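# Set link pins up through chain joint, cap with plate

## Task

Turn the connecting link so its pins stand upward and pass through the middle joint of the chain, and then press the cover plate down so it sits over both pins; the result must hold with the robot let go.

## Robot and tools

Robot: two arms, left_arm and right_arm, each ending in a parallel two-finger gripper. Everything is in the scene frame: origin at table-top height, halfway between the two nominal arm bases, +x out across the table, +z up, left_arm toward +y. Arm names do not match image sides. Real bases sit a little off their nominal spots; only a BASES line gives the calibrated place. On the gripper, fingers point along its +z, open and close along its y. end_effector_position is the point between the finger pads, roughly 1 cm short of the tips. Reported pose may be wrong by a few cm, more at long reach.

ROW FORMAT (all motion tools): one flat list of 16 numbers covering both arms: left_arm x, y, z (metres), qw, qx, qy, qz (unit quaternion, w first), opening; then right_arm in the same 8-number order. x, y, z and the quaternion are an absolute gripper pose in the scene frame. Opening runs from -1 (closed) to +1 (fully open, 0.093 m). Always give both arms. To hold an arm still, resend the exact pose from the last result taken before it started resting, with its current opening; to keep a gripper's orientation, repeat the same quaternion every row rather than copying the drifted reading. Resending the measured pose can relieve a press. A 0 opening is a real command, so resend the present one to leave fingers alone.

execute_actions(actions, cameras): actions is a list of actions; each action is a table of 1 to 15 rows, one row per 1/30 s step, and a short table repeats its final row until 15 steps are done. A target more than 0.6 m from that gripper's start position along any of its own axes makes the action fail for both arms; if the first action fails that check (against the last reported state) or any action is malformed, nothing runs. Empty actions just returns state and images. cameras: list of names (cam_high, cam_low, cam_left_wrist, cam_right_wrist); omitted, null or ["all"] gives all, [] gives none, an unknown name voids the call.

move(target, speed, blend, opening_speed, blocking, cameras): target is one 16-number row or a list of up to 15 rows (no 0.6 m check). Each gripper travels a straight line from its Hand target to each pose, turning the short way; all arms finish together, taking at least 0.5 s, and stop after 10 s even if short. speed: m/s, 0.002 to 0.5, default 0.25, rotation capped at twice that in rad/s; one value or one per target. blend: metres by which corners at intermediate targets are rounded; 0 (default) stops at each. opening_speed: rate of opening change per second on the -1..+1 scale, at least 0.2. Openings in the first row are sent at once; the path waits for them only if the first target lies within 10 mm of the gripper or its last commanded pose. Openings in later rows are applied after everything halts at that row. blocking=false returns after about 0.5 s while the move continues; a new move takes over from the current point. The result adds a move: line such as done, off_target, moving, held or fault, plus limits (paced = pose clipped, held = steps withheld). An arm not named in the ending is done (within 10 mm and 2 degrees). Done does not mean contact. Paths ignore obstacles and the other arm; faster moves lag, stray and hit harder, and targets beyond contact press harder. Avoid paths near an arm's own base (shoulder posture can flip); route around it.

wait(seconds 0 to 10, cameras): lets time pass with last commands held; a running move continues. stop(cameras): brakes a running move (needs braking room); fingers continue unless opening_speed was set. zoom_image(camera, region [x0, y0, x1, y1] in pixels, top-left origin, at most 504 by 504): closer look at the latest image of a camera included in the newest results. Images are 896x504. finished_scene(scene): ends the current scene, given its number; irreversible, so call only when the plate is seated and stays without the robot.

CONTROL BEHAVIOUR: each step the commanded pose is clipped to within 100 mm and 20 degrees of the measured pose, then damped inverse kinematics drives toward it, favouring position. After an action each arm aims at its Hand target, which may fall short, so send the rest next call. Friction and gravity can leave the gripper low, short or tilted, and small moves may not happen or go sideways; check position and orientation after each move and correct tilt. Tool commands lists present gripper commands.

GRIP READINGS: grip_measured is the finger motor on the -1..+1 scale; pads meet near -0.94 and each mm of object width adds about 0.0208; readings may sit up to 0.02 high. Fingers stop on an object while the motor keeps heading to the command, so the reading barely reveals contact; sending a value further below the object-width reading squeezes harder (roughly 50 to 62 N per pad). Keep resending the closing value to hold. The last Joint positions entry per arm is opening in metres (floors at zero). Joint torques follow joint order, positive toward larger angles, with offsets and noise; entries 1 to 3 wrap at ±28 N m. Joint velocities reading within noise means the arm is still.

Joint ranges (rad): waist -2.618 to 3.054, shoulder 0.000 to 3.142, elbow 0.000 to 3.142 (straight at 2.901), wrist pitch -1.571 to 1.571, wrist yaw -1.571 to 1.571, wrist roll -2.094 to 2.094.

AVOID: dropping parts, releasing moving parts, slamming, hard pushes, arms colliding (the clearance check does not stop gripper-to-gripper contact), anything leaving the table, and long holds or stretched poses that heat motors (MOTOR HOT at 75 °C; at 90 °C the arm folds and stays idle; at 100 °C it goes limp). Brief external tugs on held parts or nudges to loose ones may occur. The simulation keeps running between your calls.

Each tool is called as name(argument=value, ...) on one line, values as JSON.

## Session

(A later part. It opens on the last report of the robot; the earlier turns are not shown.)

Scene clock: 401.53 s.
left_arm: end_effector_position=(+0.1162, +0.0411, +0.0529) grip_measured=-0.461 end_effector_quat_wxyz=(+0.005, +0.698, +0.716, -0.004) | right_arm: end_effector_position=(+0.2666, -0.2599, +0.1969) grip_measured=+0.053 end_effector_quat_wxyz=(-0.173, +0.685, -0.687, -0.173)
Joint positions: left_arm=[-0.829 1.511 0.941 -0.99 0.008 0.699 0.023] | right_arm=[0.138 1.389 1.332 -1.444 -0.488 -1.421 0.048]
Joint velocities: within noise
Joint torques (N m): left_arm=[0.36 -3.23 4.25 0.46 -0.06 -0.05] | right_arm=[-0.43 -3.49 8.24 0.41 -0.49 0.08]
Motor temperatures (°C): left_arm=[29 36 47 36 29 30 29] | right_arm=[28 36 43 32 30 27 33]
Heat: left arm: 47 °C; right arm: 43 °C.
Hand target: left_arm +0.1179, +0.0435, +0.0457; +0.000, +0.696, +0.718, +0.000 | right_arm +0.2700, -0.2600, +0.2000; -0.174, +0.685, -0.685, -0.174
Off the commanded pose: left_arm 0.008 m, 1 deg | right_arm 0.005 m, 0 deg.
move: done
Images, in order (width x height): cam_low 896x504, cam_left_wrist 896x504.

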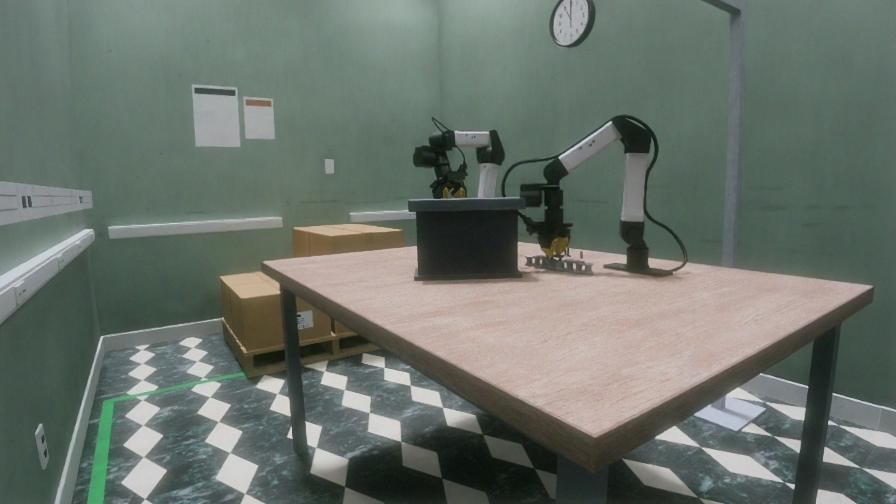

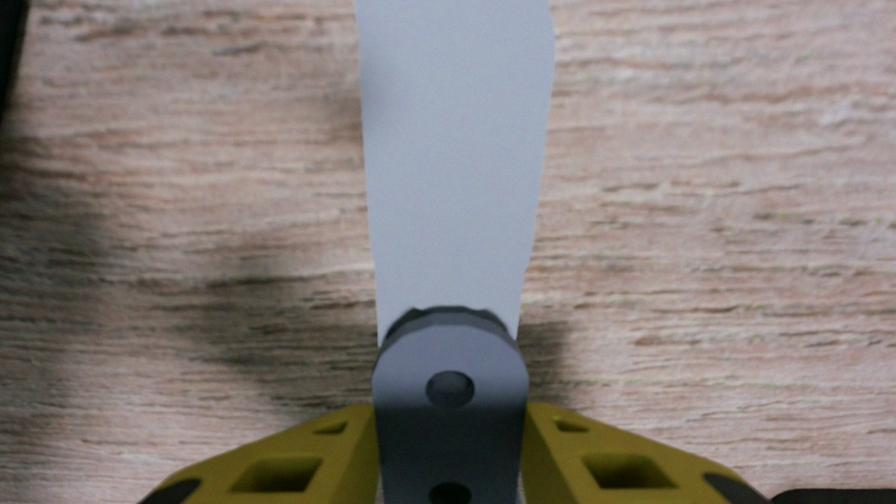

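move(target=[0.1182,0.0433,0.0415,0.0,0.6956,0.7184,0.0,-0.7,0.27,-0.26,0.20,0.17406,-0.68535,0.68535,0.17406,0.05], speed=0.03, cameras=["cam_left_wrist","cam_low"])

zoom_image(camera="cam_left_wrist", region=[420, 360, 480, 420])

zoom_image(camera="cam_low", region=[544, 248, 568, 266])

Scene clock: 402.67 s.
left_arm: end_effector_position=(+0.1167, +0.0405, +0.0526) grip_measured=-0.461 end_effector_quat_wxyz=(+0.007, +0.698, +0.716, -0.004) | right_arm: end_effector_position=(+0.2666, -0.2599, +0.1969) grip_measured=+0.053 end_effector_quat_wxyz=(-0.173, +0.685, -0.687, -0.173)
Joint positions: left_arm=[-0.829 1.511 0.94 -0.985 0.008 0.699 0.023] | right_arm=[0.138 1.389 1.332 -1.444 -0.488 -1.421 0.048]
Joint velocities: within noise
Joint torques (N m): left_arm=[0.36 -2.8 3.38 0.56 -0.06 -0.06] | right_arm=[-0.44 -3.48 8.23 0.41 -0.48 0.08]
Motor temperatures (°C): left_arm=[29 36 47 36 29 30 30] | right_arm=[28 36 43 32 30 27 33]
Heat: left arm: 47 °C; right arm: 43 °C.
Hand target: left_arm +0.1178, +0.0436, +0.0419; +0.000, +0.696, +0.718, +0.000 | right_arm +0.2700, -0.2600, +0.2000; -0.174, +0.685, -0.685, -0.174
Off the commanded pose: left_arm 0.012 m, 1 deg | right_arm 0.005 m, 0 deg.
move: off_target (left_arm)
Images, in order (width x height): cam_low 896x504, cam_left_wrist 896x504.

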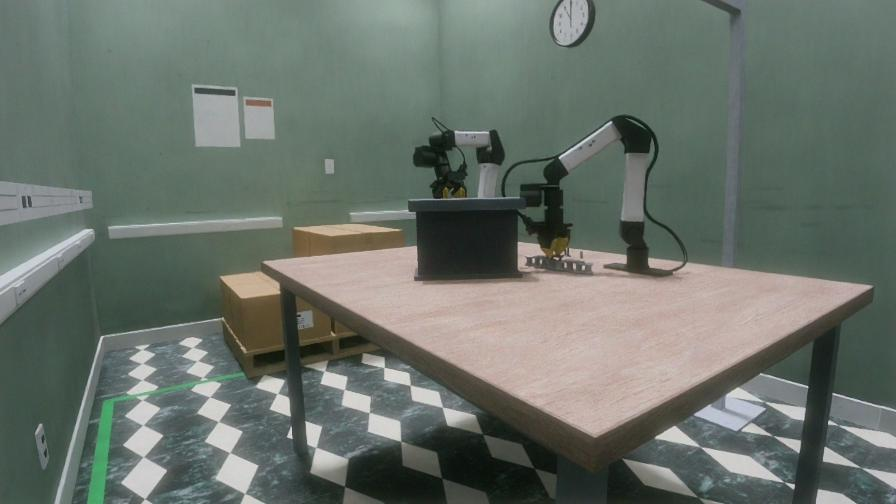

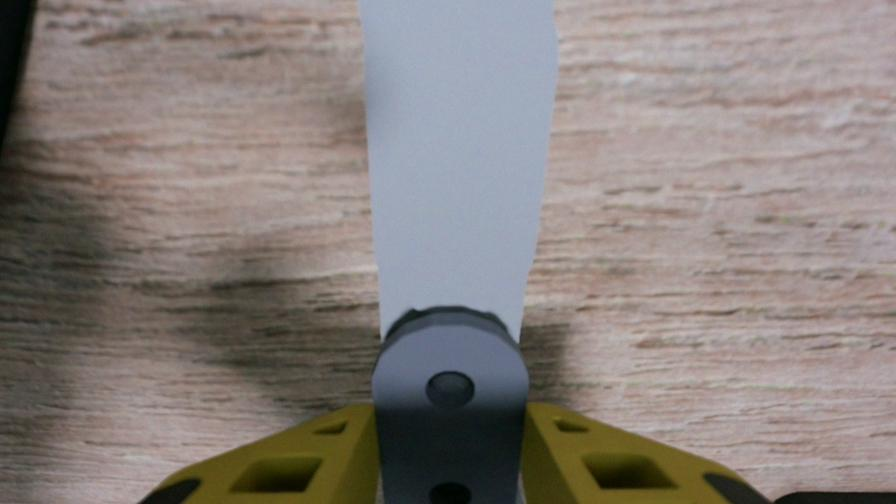

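Scaled by 8.400 from the camera's 896x504 image, which has a finer 1280x720 frame.

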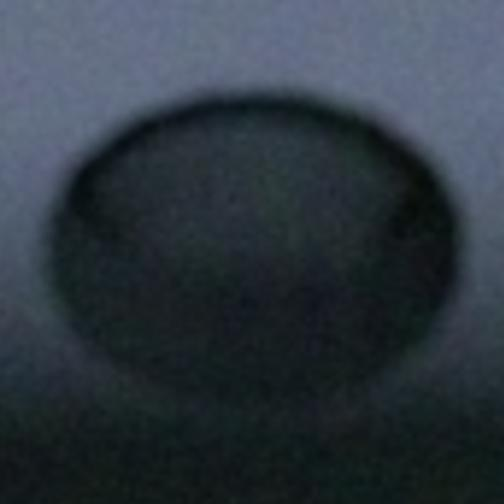

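Scaled by 21.000 from the camera's 896x504 image, which has a finer 1280x720 frame.

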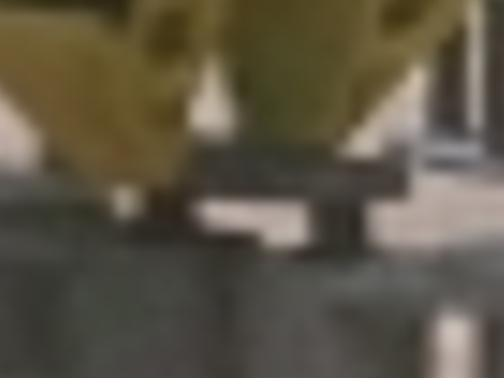

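move(target=[[0.1182,0.0445,0.0455,0.0,0.6956,0.7184,0.0,-0.7,0.27,-0.26,0.20,0.17406,-0.68535,0.68535,0.17406,0.05],[0.1182,0.0445,0.0415,0.0,0.6956,0.7184,0.0,-0.7,0.27,-0.26,0.20,0.17406,-0.68535,0.68535,0.17406,0.05]], speed=0.03, cameras=["cam_left_wrist","cam_low"])

zoom_image(camera="cam_left_wrist", region=[420, 360, 480, 420])

zoom_image(camera="cam_low", region=[544, 248, 568, 266])

Scene clock: 404.00 s.
left_arm: end_effector_position=(+0.1174, +0.0412, +0.0525) grip_measured=-0.461 end_effector_quat_wxyz=(+0.007, +0.697, +0.717, -0.004) | right_arm: end_effector_position=(+0.2666, -0.2599, +0.1969) grip_measured=+0.053 end_effector_quat_wxyz=(-0.173, +0.685, -0.687, -0.173)
Joint positions: left_arm=[-0.825 1.511 0.939 -0.985 0.008 0.699 0.023] | right_arm=[0.138 1.389 1.332 -1.444 -0.488 -1.421 0.048]
Joint velocities: within noise
Joint torques (N m): left_arm=[0.29 -3.08 3.17 0.57 -0.06 -0.01] | right_arm=[-0.44 -3.48 8.25 0.41 -0.48 0.07]
Motor temperatures (°C): left_arm=[29 36 47 36 29 30 30] | right_arm=[28 36 43 32 30 27 33]
Heat: left arm: 47 °C; right arm: 43 °C.
Hand target: left_arm +0.1178, +0.0448, +0.0420; +0.000, +0.696, +0.718, +0.000 | right_arm +0.2700, -0.2600, +0.2000; -0.174, +0.685, -0.685, -0.174
Off the commanded pose: left_arm 0.012 m, 1 deg | right_arm 0.005 m, 0 deg.
move: off_target (left_arm)
Images, in order (width x height): cam_low 896x504, cam_left_wrist 896x504.

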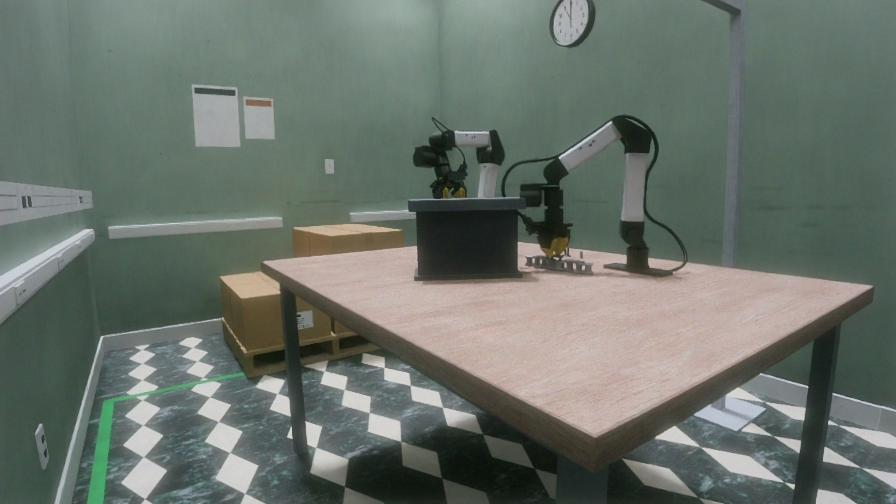

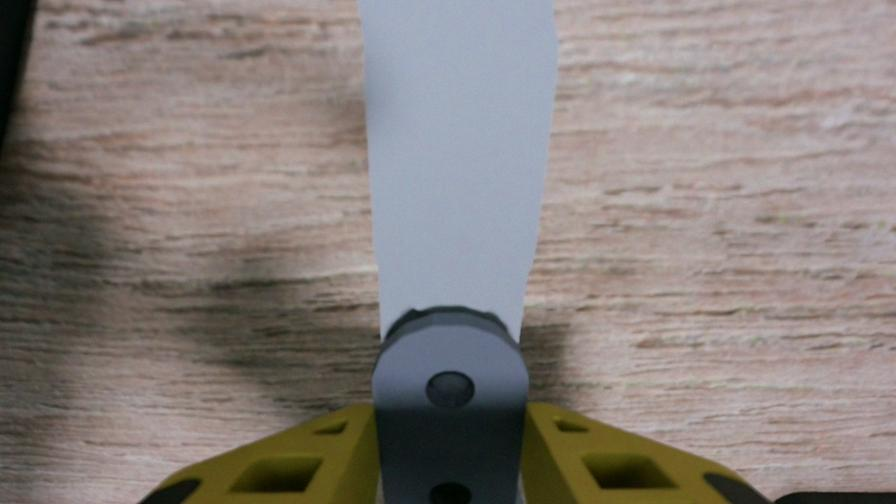

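Scaled by 8.400 from the camera's 896x504 image, which has a finer 1280x720 frame.

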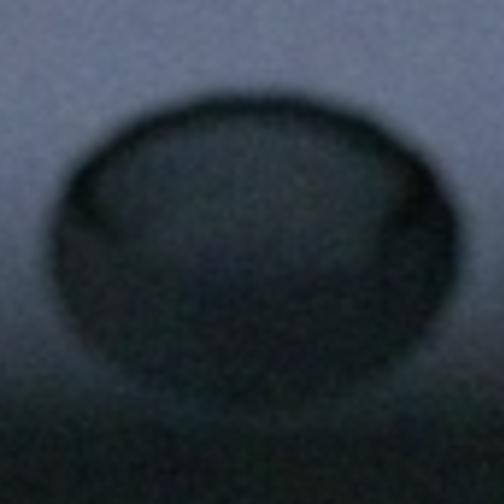

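Scaled by 21.000 from the camera's 896x504 image, which has a finer 1280x720 frame.

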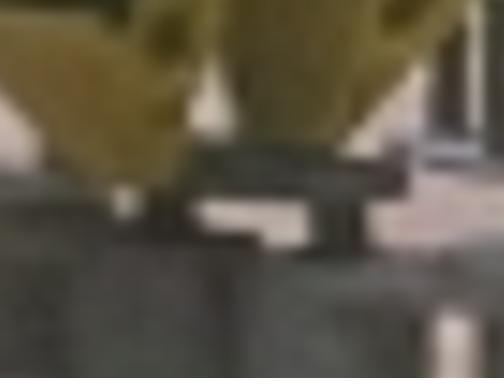

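zoom_image(camera="cam_left_wrist", region=[350, 290, 550, 504])

zoom_image(camera="cam_left_wrist", region=[420, 444, 480, 504])

zoom_image(camera="cam_low", region=[530, 230, 590, 285])

Scaled by 2.355 from the camera's 896x504 image, which has a finer 1280x720 frame.

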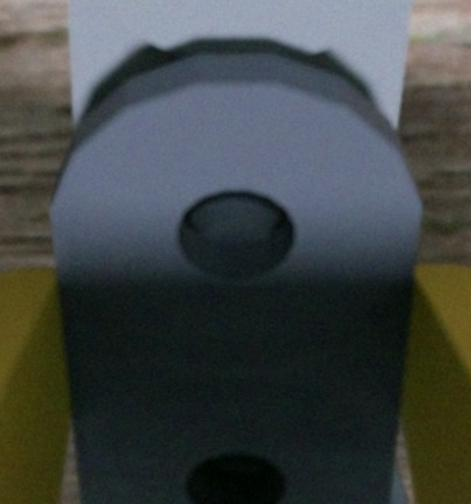

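Scaled by 8.400 from the camera's 896x504 image, which has a finer 1280x720 frame.

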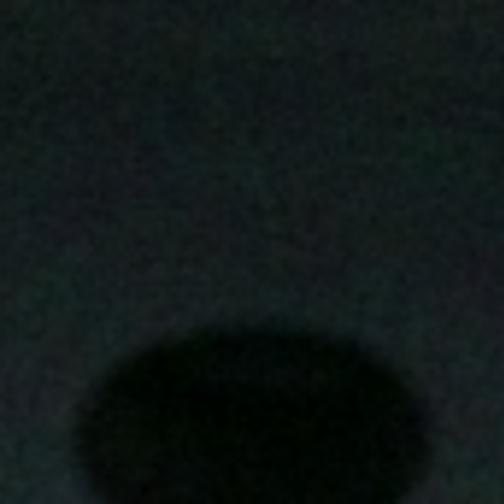

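Scaled by 8.400 from the camera's 896x504 image, which has a finer 1280x720 frame.

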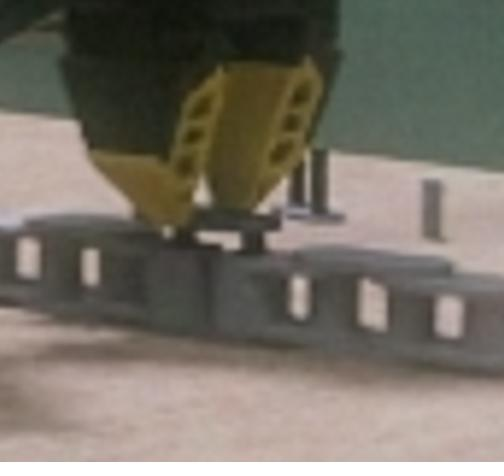

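zoom_image(camera="cam_left_wrist", region=[427, 478, 475, 504])

zoom_image(camera="cam_left_wrist", region=[424, 368, 478, 410])

zoom_image(camera="cam_high", region=[200, 100, 700, 500])

Scaled by 10.500 from the camera's 896x504 image, which has a finer 1280x720 frame.

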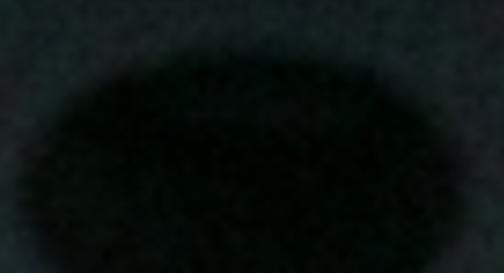

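Scaled by 9.333 from the camera's 896x504 image, which has a finer 1280x720 frame.

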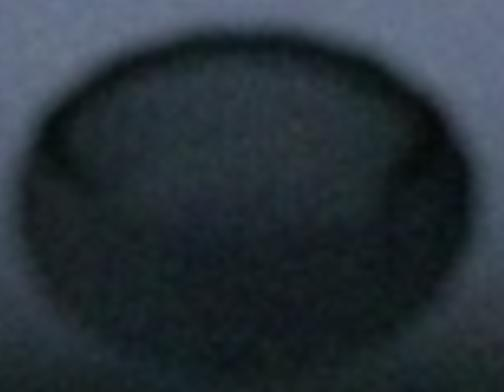

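This scene's latest camera images include none from cam_high. They are from: cam_low, cam_left_wrist. cam_high's image comes with the result of a call that names it in "cameras".

move(target=[[0.1195,0.0445,0.0445,0.0,0.6956,0.7184,0.0,-0.7,0.27,-0.26,0.20,0.17406,-0.68535,0.68535,0.17406,0.05],[0.1195,0.0425,0.0445,0.0,0.6956,0.7184,0.0,-0.7,0.27,-0.26,0.20,0.17406,-0.68535,0.68535,0.17406,0.05],[0.1175,0.0425,0.0445,0.0,0.6956,0.7184,0.0,-0.7,0.27,-0.26,0.20,0.17406,-0.68535,0.68535,0.17406,0.05],[0.1175,0.045,0.0445,0.0,0.6956,0.7184,0.0,-0.7,0.27,-0.26,0.20,0.17406,-0.68535,0.68535,0.17406,0.05]], speed=0.02, cameras=["cam_left_wrist","cam_low"])

zoom_image(camera="cam_left_wrist", region=[424, 368, 478, 410])

zoom_image(camera="cam_low", region=[544, 248, 568, 266])

Scene clock: 408.07 s.
left_arm: end_effector_position=(+0.1178, +0.0416, +0.0525) grip_measured=-0.461 end_effector_quat_wxyz=(+0.007, +0.696, +0.718, -0.004) | right_arm: end_effector_position=(+0.2666, -0.2599, +0.1969) grip_measured=+0.053 end_effector_quat_wxyz=(-0.173, +0.685, -0.687, -0.173)
Joint positions: left_arm=[-0.823 1.511 0.939 -0.985 0.008 0.699 0.023] | right_arm=[0.138 1.389 1.332 -1.444 -0.488 -1.421 0.048]
Joint velocities: within noise
Joint torques (N m): left_arm=[0.02 -3.71 3.63 0.46 -0.06 -0.02] | right_arm=[-0.46 -3.48 8.23 0.41 -0.49 0.08]
Motor temperatures (°C): left_arm=[29 36 47 36 29 30 30] | right_arm=[28 36 43 32 30 27 33]
Heat: left arm: 47 °C; right arm: 43 °C.
Hand target: left_arm +0.1172, +0.0451, +0.0448; +0.000, +0.696, +0.718, +0.000 | right_arm +0.2700, -0.2600, +0.2000; -0.174, +0.685, -0.685, -0.174
Off the commanded pose: left_arm 0.009 m, 1 deg | right_arm 0.005 m, 0 deg.
move: done
Images, in order (width x height): cam_low 896x504, cam_left_wrist 896x504.

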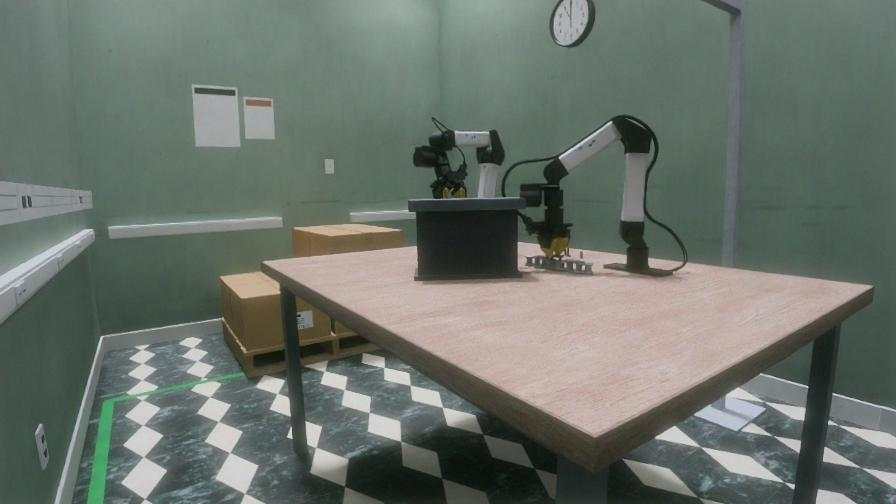

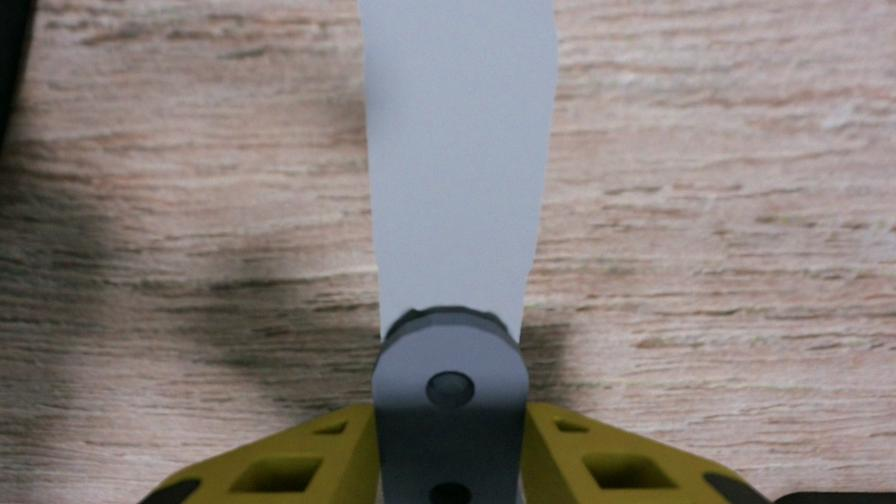

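Scaled by 9.333 from the camera's 896x504 image, which has a finer 1280x720 frame.

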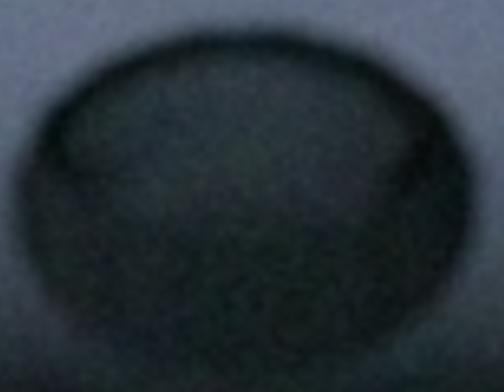

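Scaled by 21.000 from the camera's 896x504 image, which has a finer 1280x720 frame.

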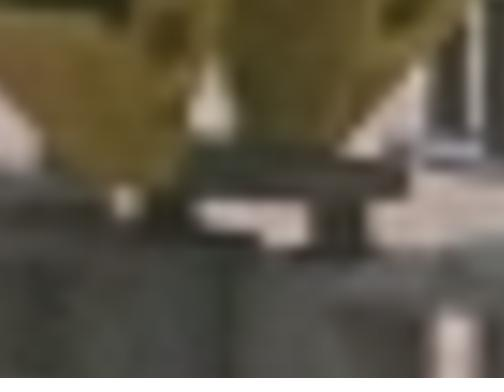

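move(target=[[0.1182,0.0435,0.0415,0.0,0.7071,0.7071,0.0,-0.7,0.27,-0.26,0.20,0.17406,-0.68535,0.68535,0.17406,0.05],[0.1182,0.0435,0.0415,0.0,0.6820,0.7314,0.0,-0.7,0.27,-0.26,0.20,0.17406,-0.68535,0.68535,0.17406,0.05],[0.1182,0.0435,0.0415,0.0,0.6956,0.7184,0.0,-0.7,0.27,-0.26,0.20,0.17406,-0.68535,0.68535,0.17406,0.05]], speed=0.05, cameras=["cam_left_wrist","cam_low"])

zoom_image(camera="cam_left_wrist", region=[424, 368, 478, 410])

zoom_image(camera="cam_low", region=[544, 248, 568, 266])

Scene clock: 410.50 s.
left_arm: end_effector_position=(+0.1181, +0.0413, +0.0525) grip_measured=-0.461 end_effector_quat_wxyz=(+0.007, +0.691, +0.723, -0.005) | right_arm: end_effector_position=(+0.2666, -0.2599, +0.1969) grip_measured=+0.053 end_effector_quat_wxyz=(-0.173, +0.685, -0.687, -0.173)
Joint positions: left_arm=[-0.823 1.511 0.939 -0.984 0.008 0.686 0.023] | right_arm=[0.138 1.389 1.332 -1.444 -0.488 -1.421 0.048]
Joint velocities: within noise
Joint torques (N m): left_arm=[-0.14 -2.82 3.41 0.55 -0.06 0.12] | right_arm=[-0.43 -3.49 8.25 0.41 -0.48 0.08]
Motor temperatures (°C): left_arm=[29 36 47 36 29 30 30] | right_arm=[28 36 43 32 30 27 33]
Heat: left arm: 47 °C; right arm: 43 °C.
Hand target: left_arm +0.1178, +0.0437, +0.0420; +0.000, +0.696, +0.718, +0.000 | right_arm +0.2700, -0.2600, +0.2000; -0.174, +0.685, -0.685, -0.174
Off the commanded pose: left_arm 0.011 m, 1 deg | right_arm 0.005 m, 0 deg.
move: off_target (left_arm)
Images, in order (width x height): cam_low 896x504, cam_left_wrist 896x504.

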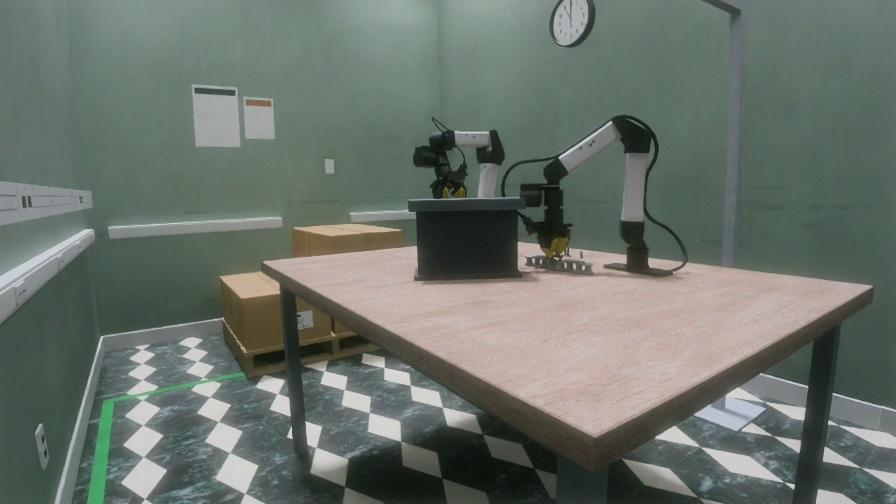

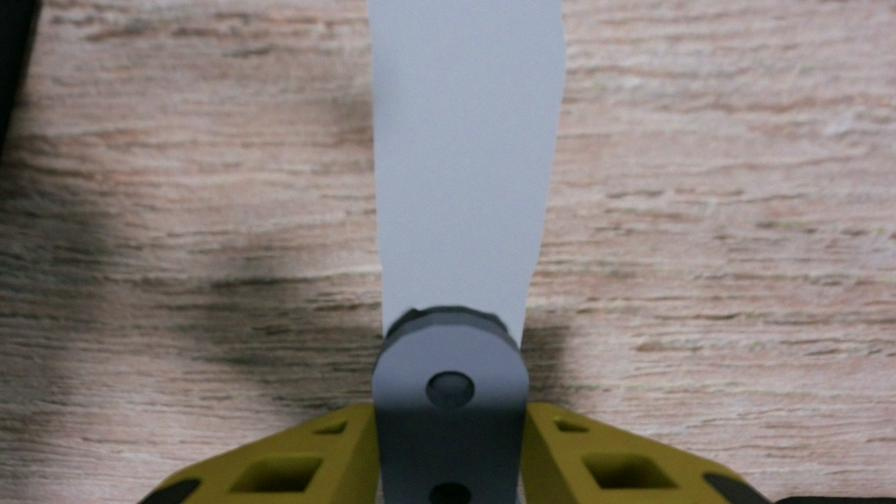

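Scaled by 9.333 from the camera's 896x504 image, which has a finer 1280x720 frame.

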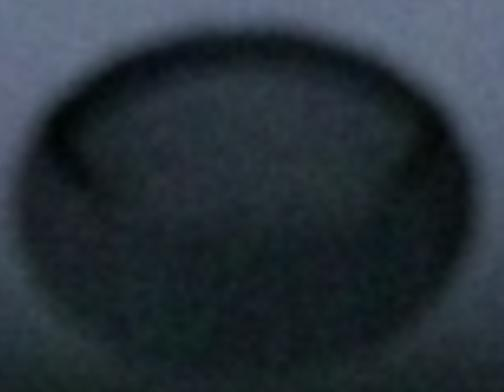

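Scaled by 21.000 from the camera's 896x504 image, which has a finer 1280x720 frame.

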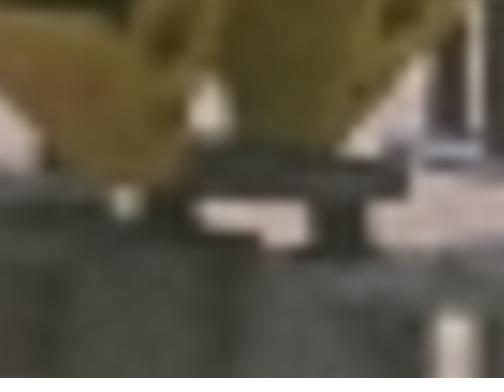

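execute_actions(actions=[])

zoom_image(camera="cam_high", region=[250, 150, 650, 450])

Scene clock: 412.73 s.
left_arm: end_effector_position=(+0.1181, +0.0413, +0.0525) grip_measured=-0.461 end_effector_quat_wxyz=(+0.007, +0.691, +0.723, -0.005) | right_arm: end_effector_position=(+0.2666, -0.2599, +0.1969) grip_measured=+0.053 end_effector_quat_wxyz=(-0.173, +0.685, -0.687, -0.173)
Joint positions: left_arm=[-0.823 1.511 0.939 -0.984 0.008 0.686 0.023] | right_arm=[0.138 1.389 1.332 -1.444 -0.488 -1.421 0.048]
Joint velocities: within noise
Joint torques (N m): left_arm=[-0.14 -2.81 3.44 0.56 -0.06 0.11] | right_arm=[-0.46 -3.48 8.23 0.41 -0.49 0.08]
Motor temperatures (°C): left_arm=[29 35 47 36 29 30 30] | right_arm=[28 36 43 31 30 27 33]
Heat: left arm: 47 °C; right arm: 43 °C.
Hand target: left_arm +0.1178, +0.0437, +0.0420; +0.000, +0.696, +0.718, +0.000 | right_arm +0.2700, -0.2600, +0.2000; -0.174, +0.685, -0.685, -0.174
Tool commands: left_gripper/opening=-0.7 right_gripper/opening=+0.05
Off the commanded pose: left_arm 0.011 m, 1 deg | right_arm 0.005 m, 0 deg.

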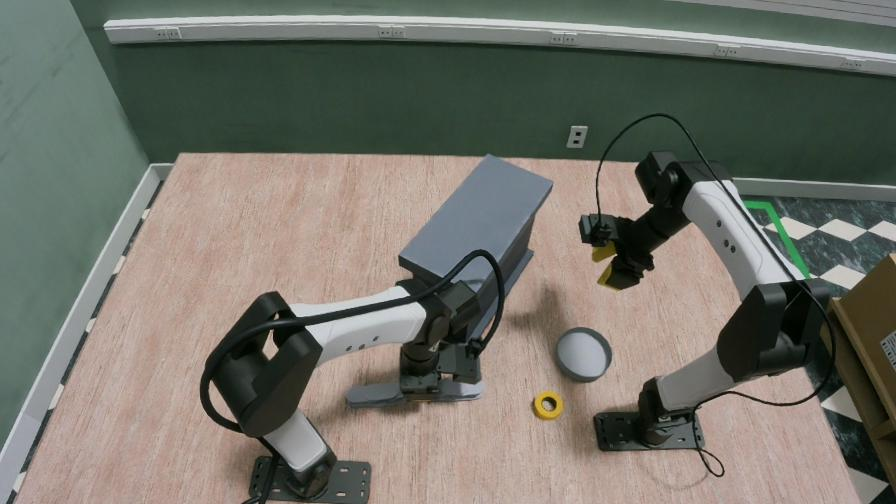

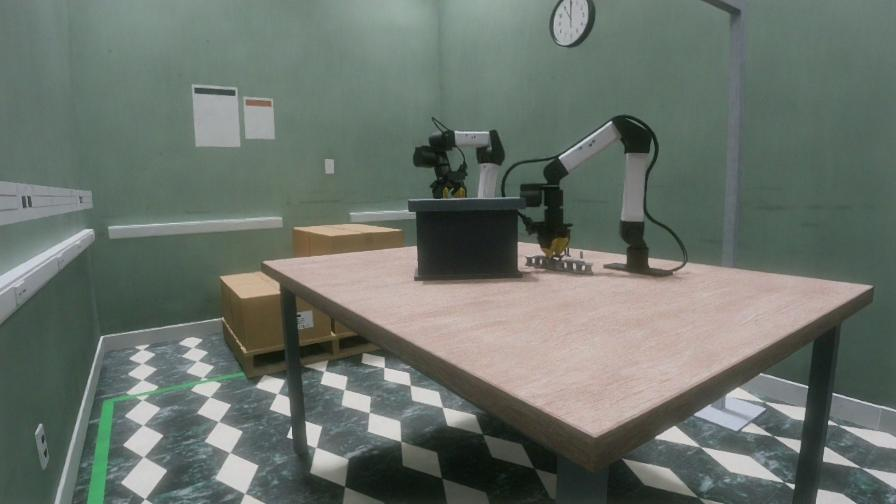

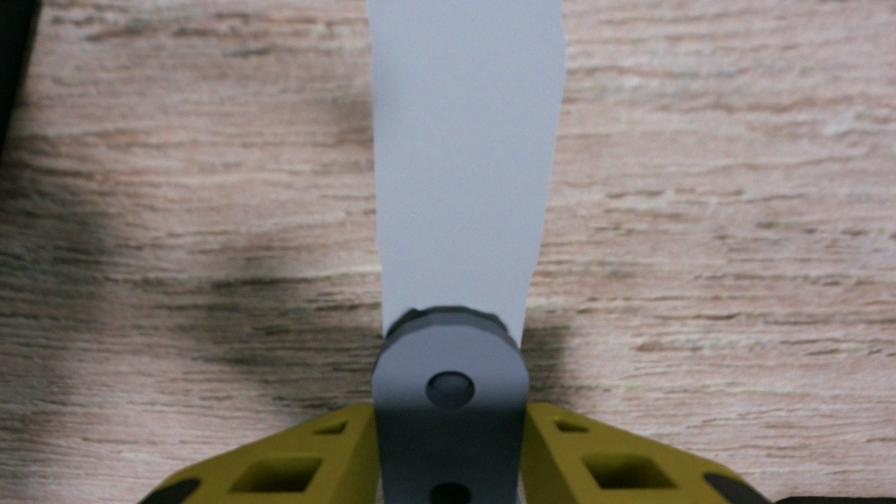

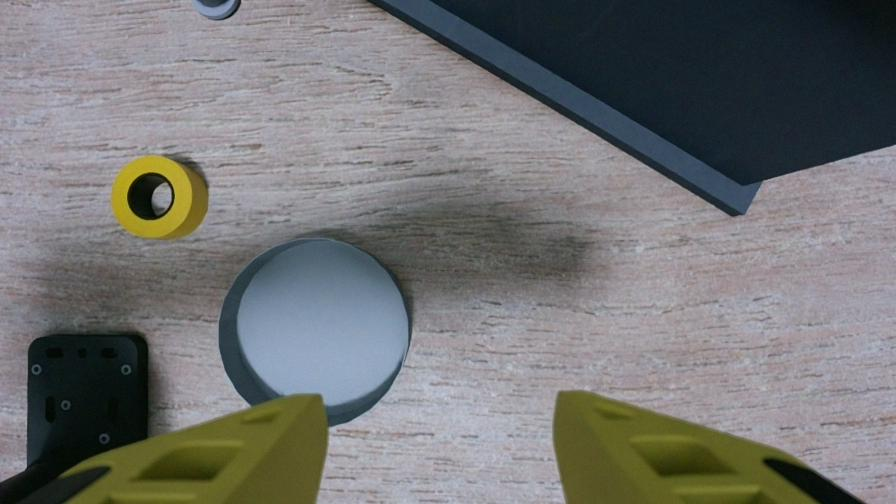

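Scaled by 1.260 from the camera's 896x504 image, which has a finer 1280x720 frame.

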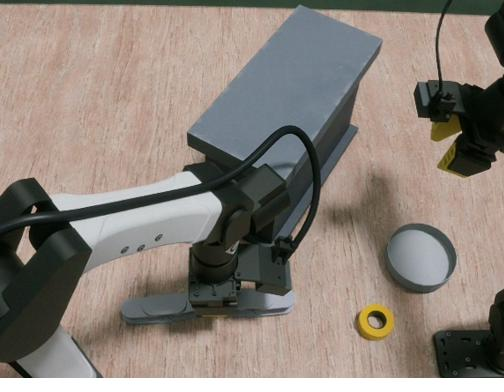

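move(target=[0.1182,0.0470,0.0475,0.0,0.6956,0.7184,0.0,-0.7,0.27,-0.26,0.20,0.17406,-0.68535,0.68535,0.17406,0.05], speed=0.03, cameras=["cam_left_wrist","cam_low"])

zoom_image(camera="cam_left_wrist", region=[424, 368, 478, 410])

zoom_image(camera="cam_low", region=[544, 248, 568, 266])

Scene clock: 414.03 s.
left_arm: end_effector_position=(+0.1187, +0.0418, +0.0525) grip_measured=-0.461 end_effector_quat_wxyz=(+0.007, +0.693, +0.721, -0.005) | right_arm: end_effector_position=(+0.2666, -0.2599, +0.1969) grip_measured=+0.053 end_effector_quat_wxyz=(-0.173, +0.685, -0.687, -0.173)
Joint positions: left_arm=[-0.82 1.511 0.939 -0.984 0.008 0.694 0.023] | right_arm=[0.138 1.389 1.332 -1.444 -0.488 -1.421 0.048]
Joint velocities: within noise
Joint torques (N m): left_arm=[0.42 -4.37 4.07 0.33 -0.05 0.06] | right_arm=[-0.44 -3.48 8.23 0.41 -0.48 0.08]
Motor temperatures (°C): left_arm=[29 35 46 36 29 30 30] | right_arm=[28 36 43 31 30 27 33]
Heat: left arm: 46 °C; right arm: 43 °C.
Hand target: left_arm +0.1181, +0.0470, +0.0476; +0.000, +0.696, +0.718, +0.000 | right_arm +0.2700, -0.2600, +0.2000; -0.174, +0.685, -0.685, -0.174
Off the commanded pose: left_arm 0.007 m, 1 deg | right_arm 0.005 m, 0 deg.
move: done
Images, in order (width x height): cam_low 896x504, cam_left_wrist 896x504.

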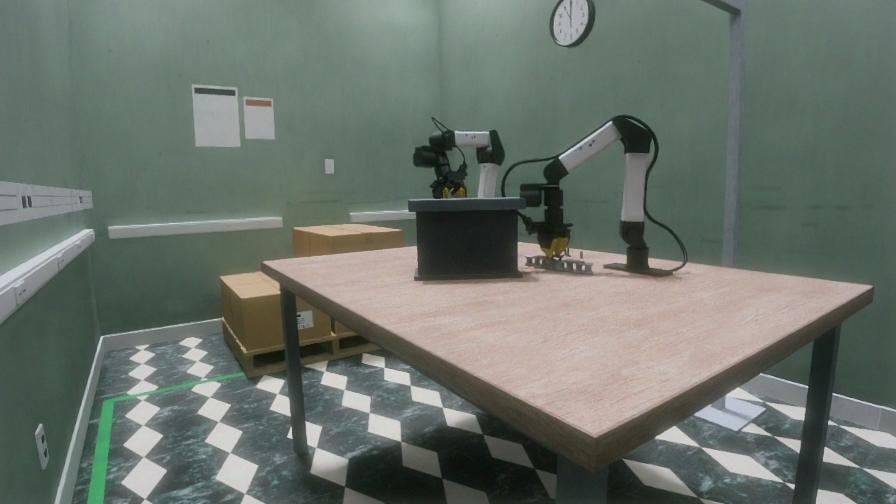

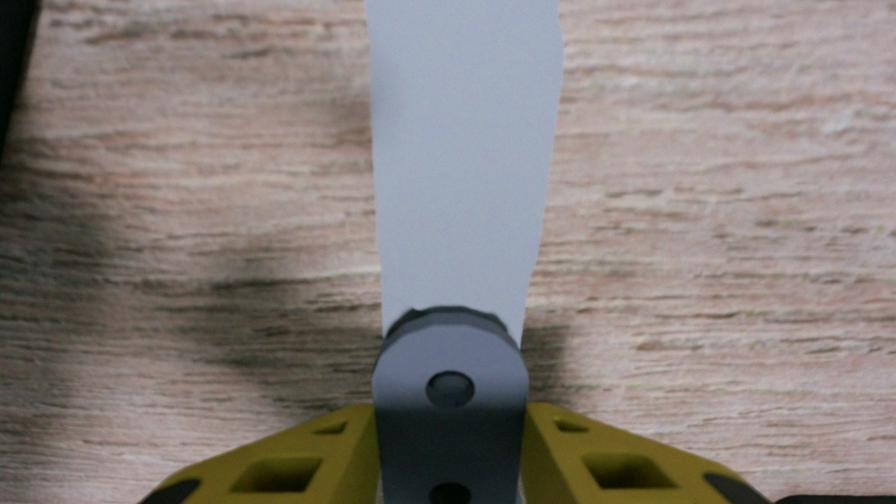

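Scaled by 9.333 from the camera's 896x504 image, which has a finer 1280x720 frame.

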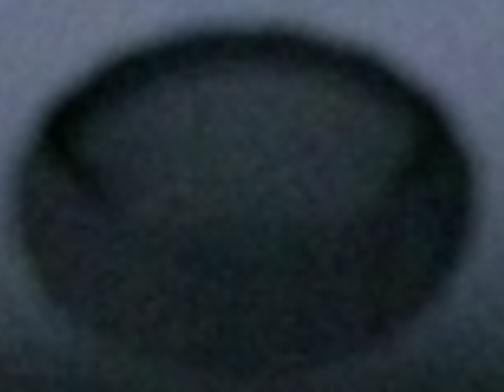

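Scaled by 21.000 from the camera's 896x504 image, which has a finer 1280x720 frame.

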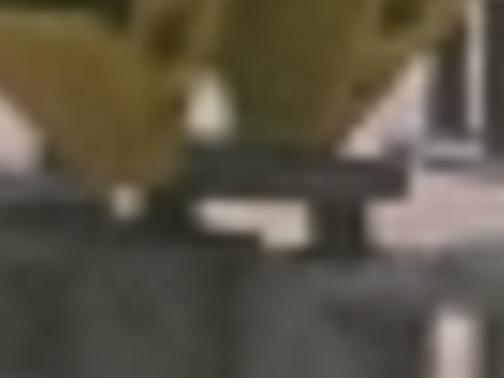

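move(target=[0.1182,0.0470,0.0490,0.0,0.6956,0.7184,0.0,-0.7,0.27,-0.26,0.20,0.17406,-0.68535,0.68535,0.17406,0.05], speed=0.03, cameras=["cam_left_wrist"])

zoom_image(camera="cam_left_wrist", region=[424, 368, 478, 410])

move(target=[0.1182,0.0470,0.0505,0.0,0.6956,0.7184,0.0,-0.7,0.27,-0.26,0.20,0.17406,-0.68535,0.68535,0.17406,0.05], speed=0.03, cameras=["cam_left_wrist"])

zoom_image(camera="cam_left_wrist", region=[424, 368, 478, 410])

Scene clock: 416.97 s.
left_arm: end_effector_position=(+0.1187, +0.0418, +0.0525) grip_measured=-0.461 end_effector_quat_wxyz=(+0.007, +0.693, +0.721, -0.005) | right_arm: end_effector_position=(+0.2666, -0.2599, +0.1969) grip_measured=+0.053 end_effector_quat_wxyz=(-0.173, +0.685, -0.687, -0.173)
Joint positions: left_arm=[-0.82 1.511 0.939 -0.984 0.008 0.695 0.023] | right_arm=[0.138 1.389 1.332 -1.444 -0.488 -1.421 0.048]
Joint velocities: within noise
Joint torques (N m): left_arm=[0.39 -4.56 4.42 0.27 -0.06 0.12] | right_arm=[-0.44 -3.48 8.23 0.41 -0.48 0.08]
Motor temperatures (°C): left_arm=[29 35 46 36 29 30 30] | right_arm=[28 36 43 31 30 27 33]
Heat: left arm: 46 °C; right arm: 43 °C.
Hand target: left_arm +0.1181, +0.0469, +0.0491; +0.000, +0.696, +0.718, +0.000 | right_arm +0.2700, -0.2600, +0.2000; -0.174, +0.685, -0.685, -0.174
Off the commanded pose: left_arm 0.006 m, 1 deg | right_arm 0.005 m, 0 deg.
move: done
Images, in order (width x height): cam_left_wrist 896x504.

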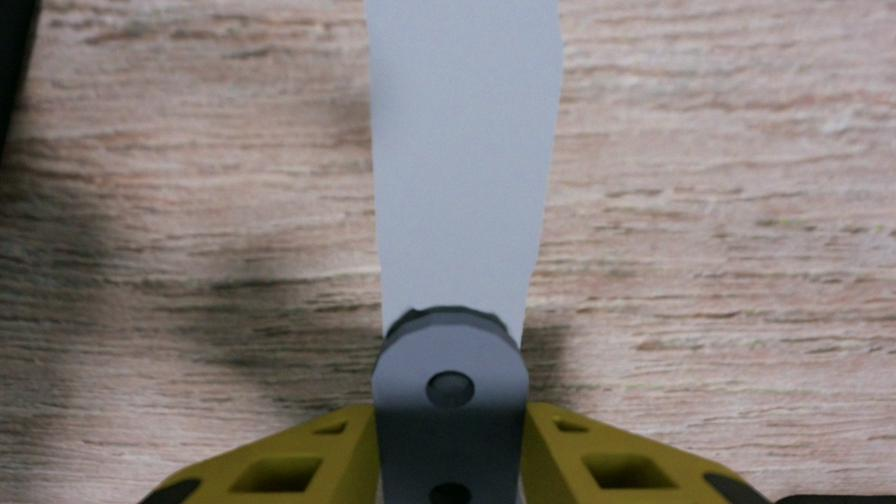

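Scaled by 9.333 from the camera's 896x504 image, which has a finer 1280x720 frame.

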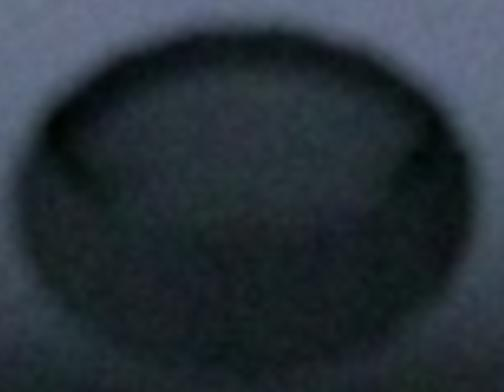

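Scene clock: 417.67 s.
left_arm: end_effector_position=(+0.1187, +0.0418, +0.0525) grip_measured=-0.461 end_effector_quat_wxyz=(+0.007, +0.693, +0.721, -0.005) | right_arm: end_effector_position=(+0.2666, -0.2599, +0.1969) grip_measured=+0.053 end_effector_quat_wxyz=(-0.173, +0.685, -0.687, -0.173)
Joint positions: left_arm=[-0.82 1.511 0.939 -0.984 0.008 0.695 0.023] | right_arm=[0.138 1.389 1.332 -1.444 -0.488 -1.421 0.048]
Joint velocities: within noise
Joint torques (N m): left_arm=[0.4 -4.75 4.78 0.22 -0.05 0.11] | right_arm=[-0.44 -3.48 8.21 0.41 -0.49 0.07]
Motor temperatures (°C): left_arm=[29 35 46 36 29 30 30] | right_arm=[28 36 43 31 30 27 33]
Heat: left arm: 46 °C; right arm: 43 °C.
Hand target: left_arm +0.1181, +0.0469, +0.0505; +0.000, +0.696, +0.718, +0.000 | right_arm +0.2700, -0.2600, +0.2000; -0.174, +0.685, -0.685, -0.174
Off the commanded pose: left_arm 0.006 m, 1 deg | right_arm 0.005 m, 0 deg.
move: done
Images, in order (width x height): cam_left_wrist 896x504.

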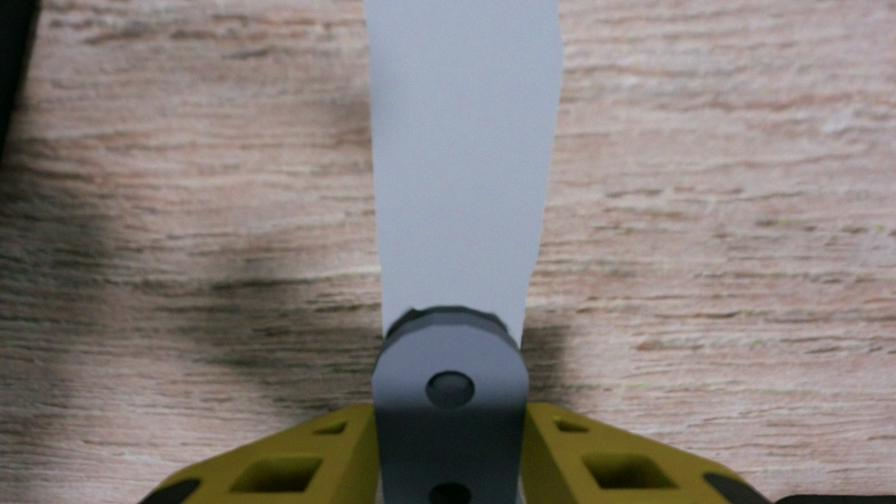

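Scaled by 9.333 from the camera's 896x504 image, which has a finer 1280x720 frame.

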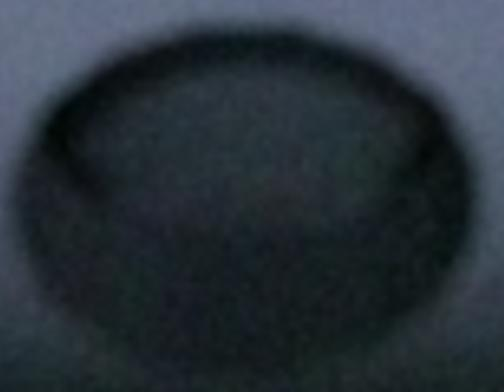

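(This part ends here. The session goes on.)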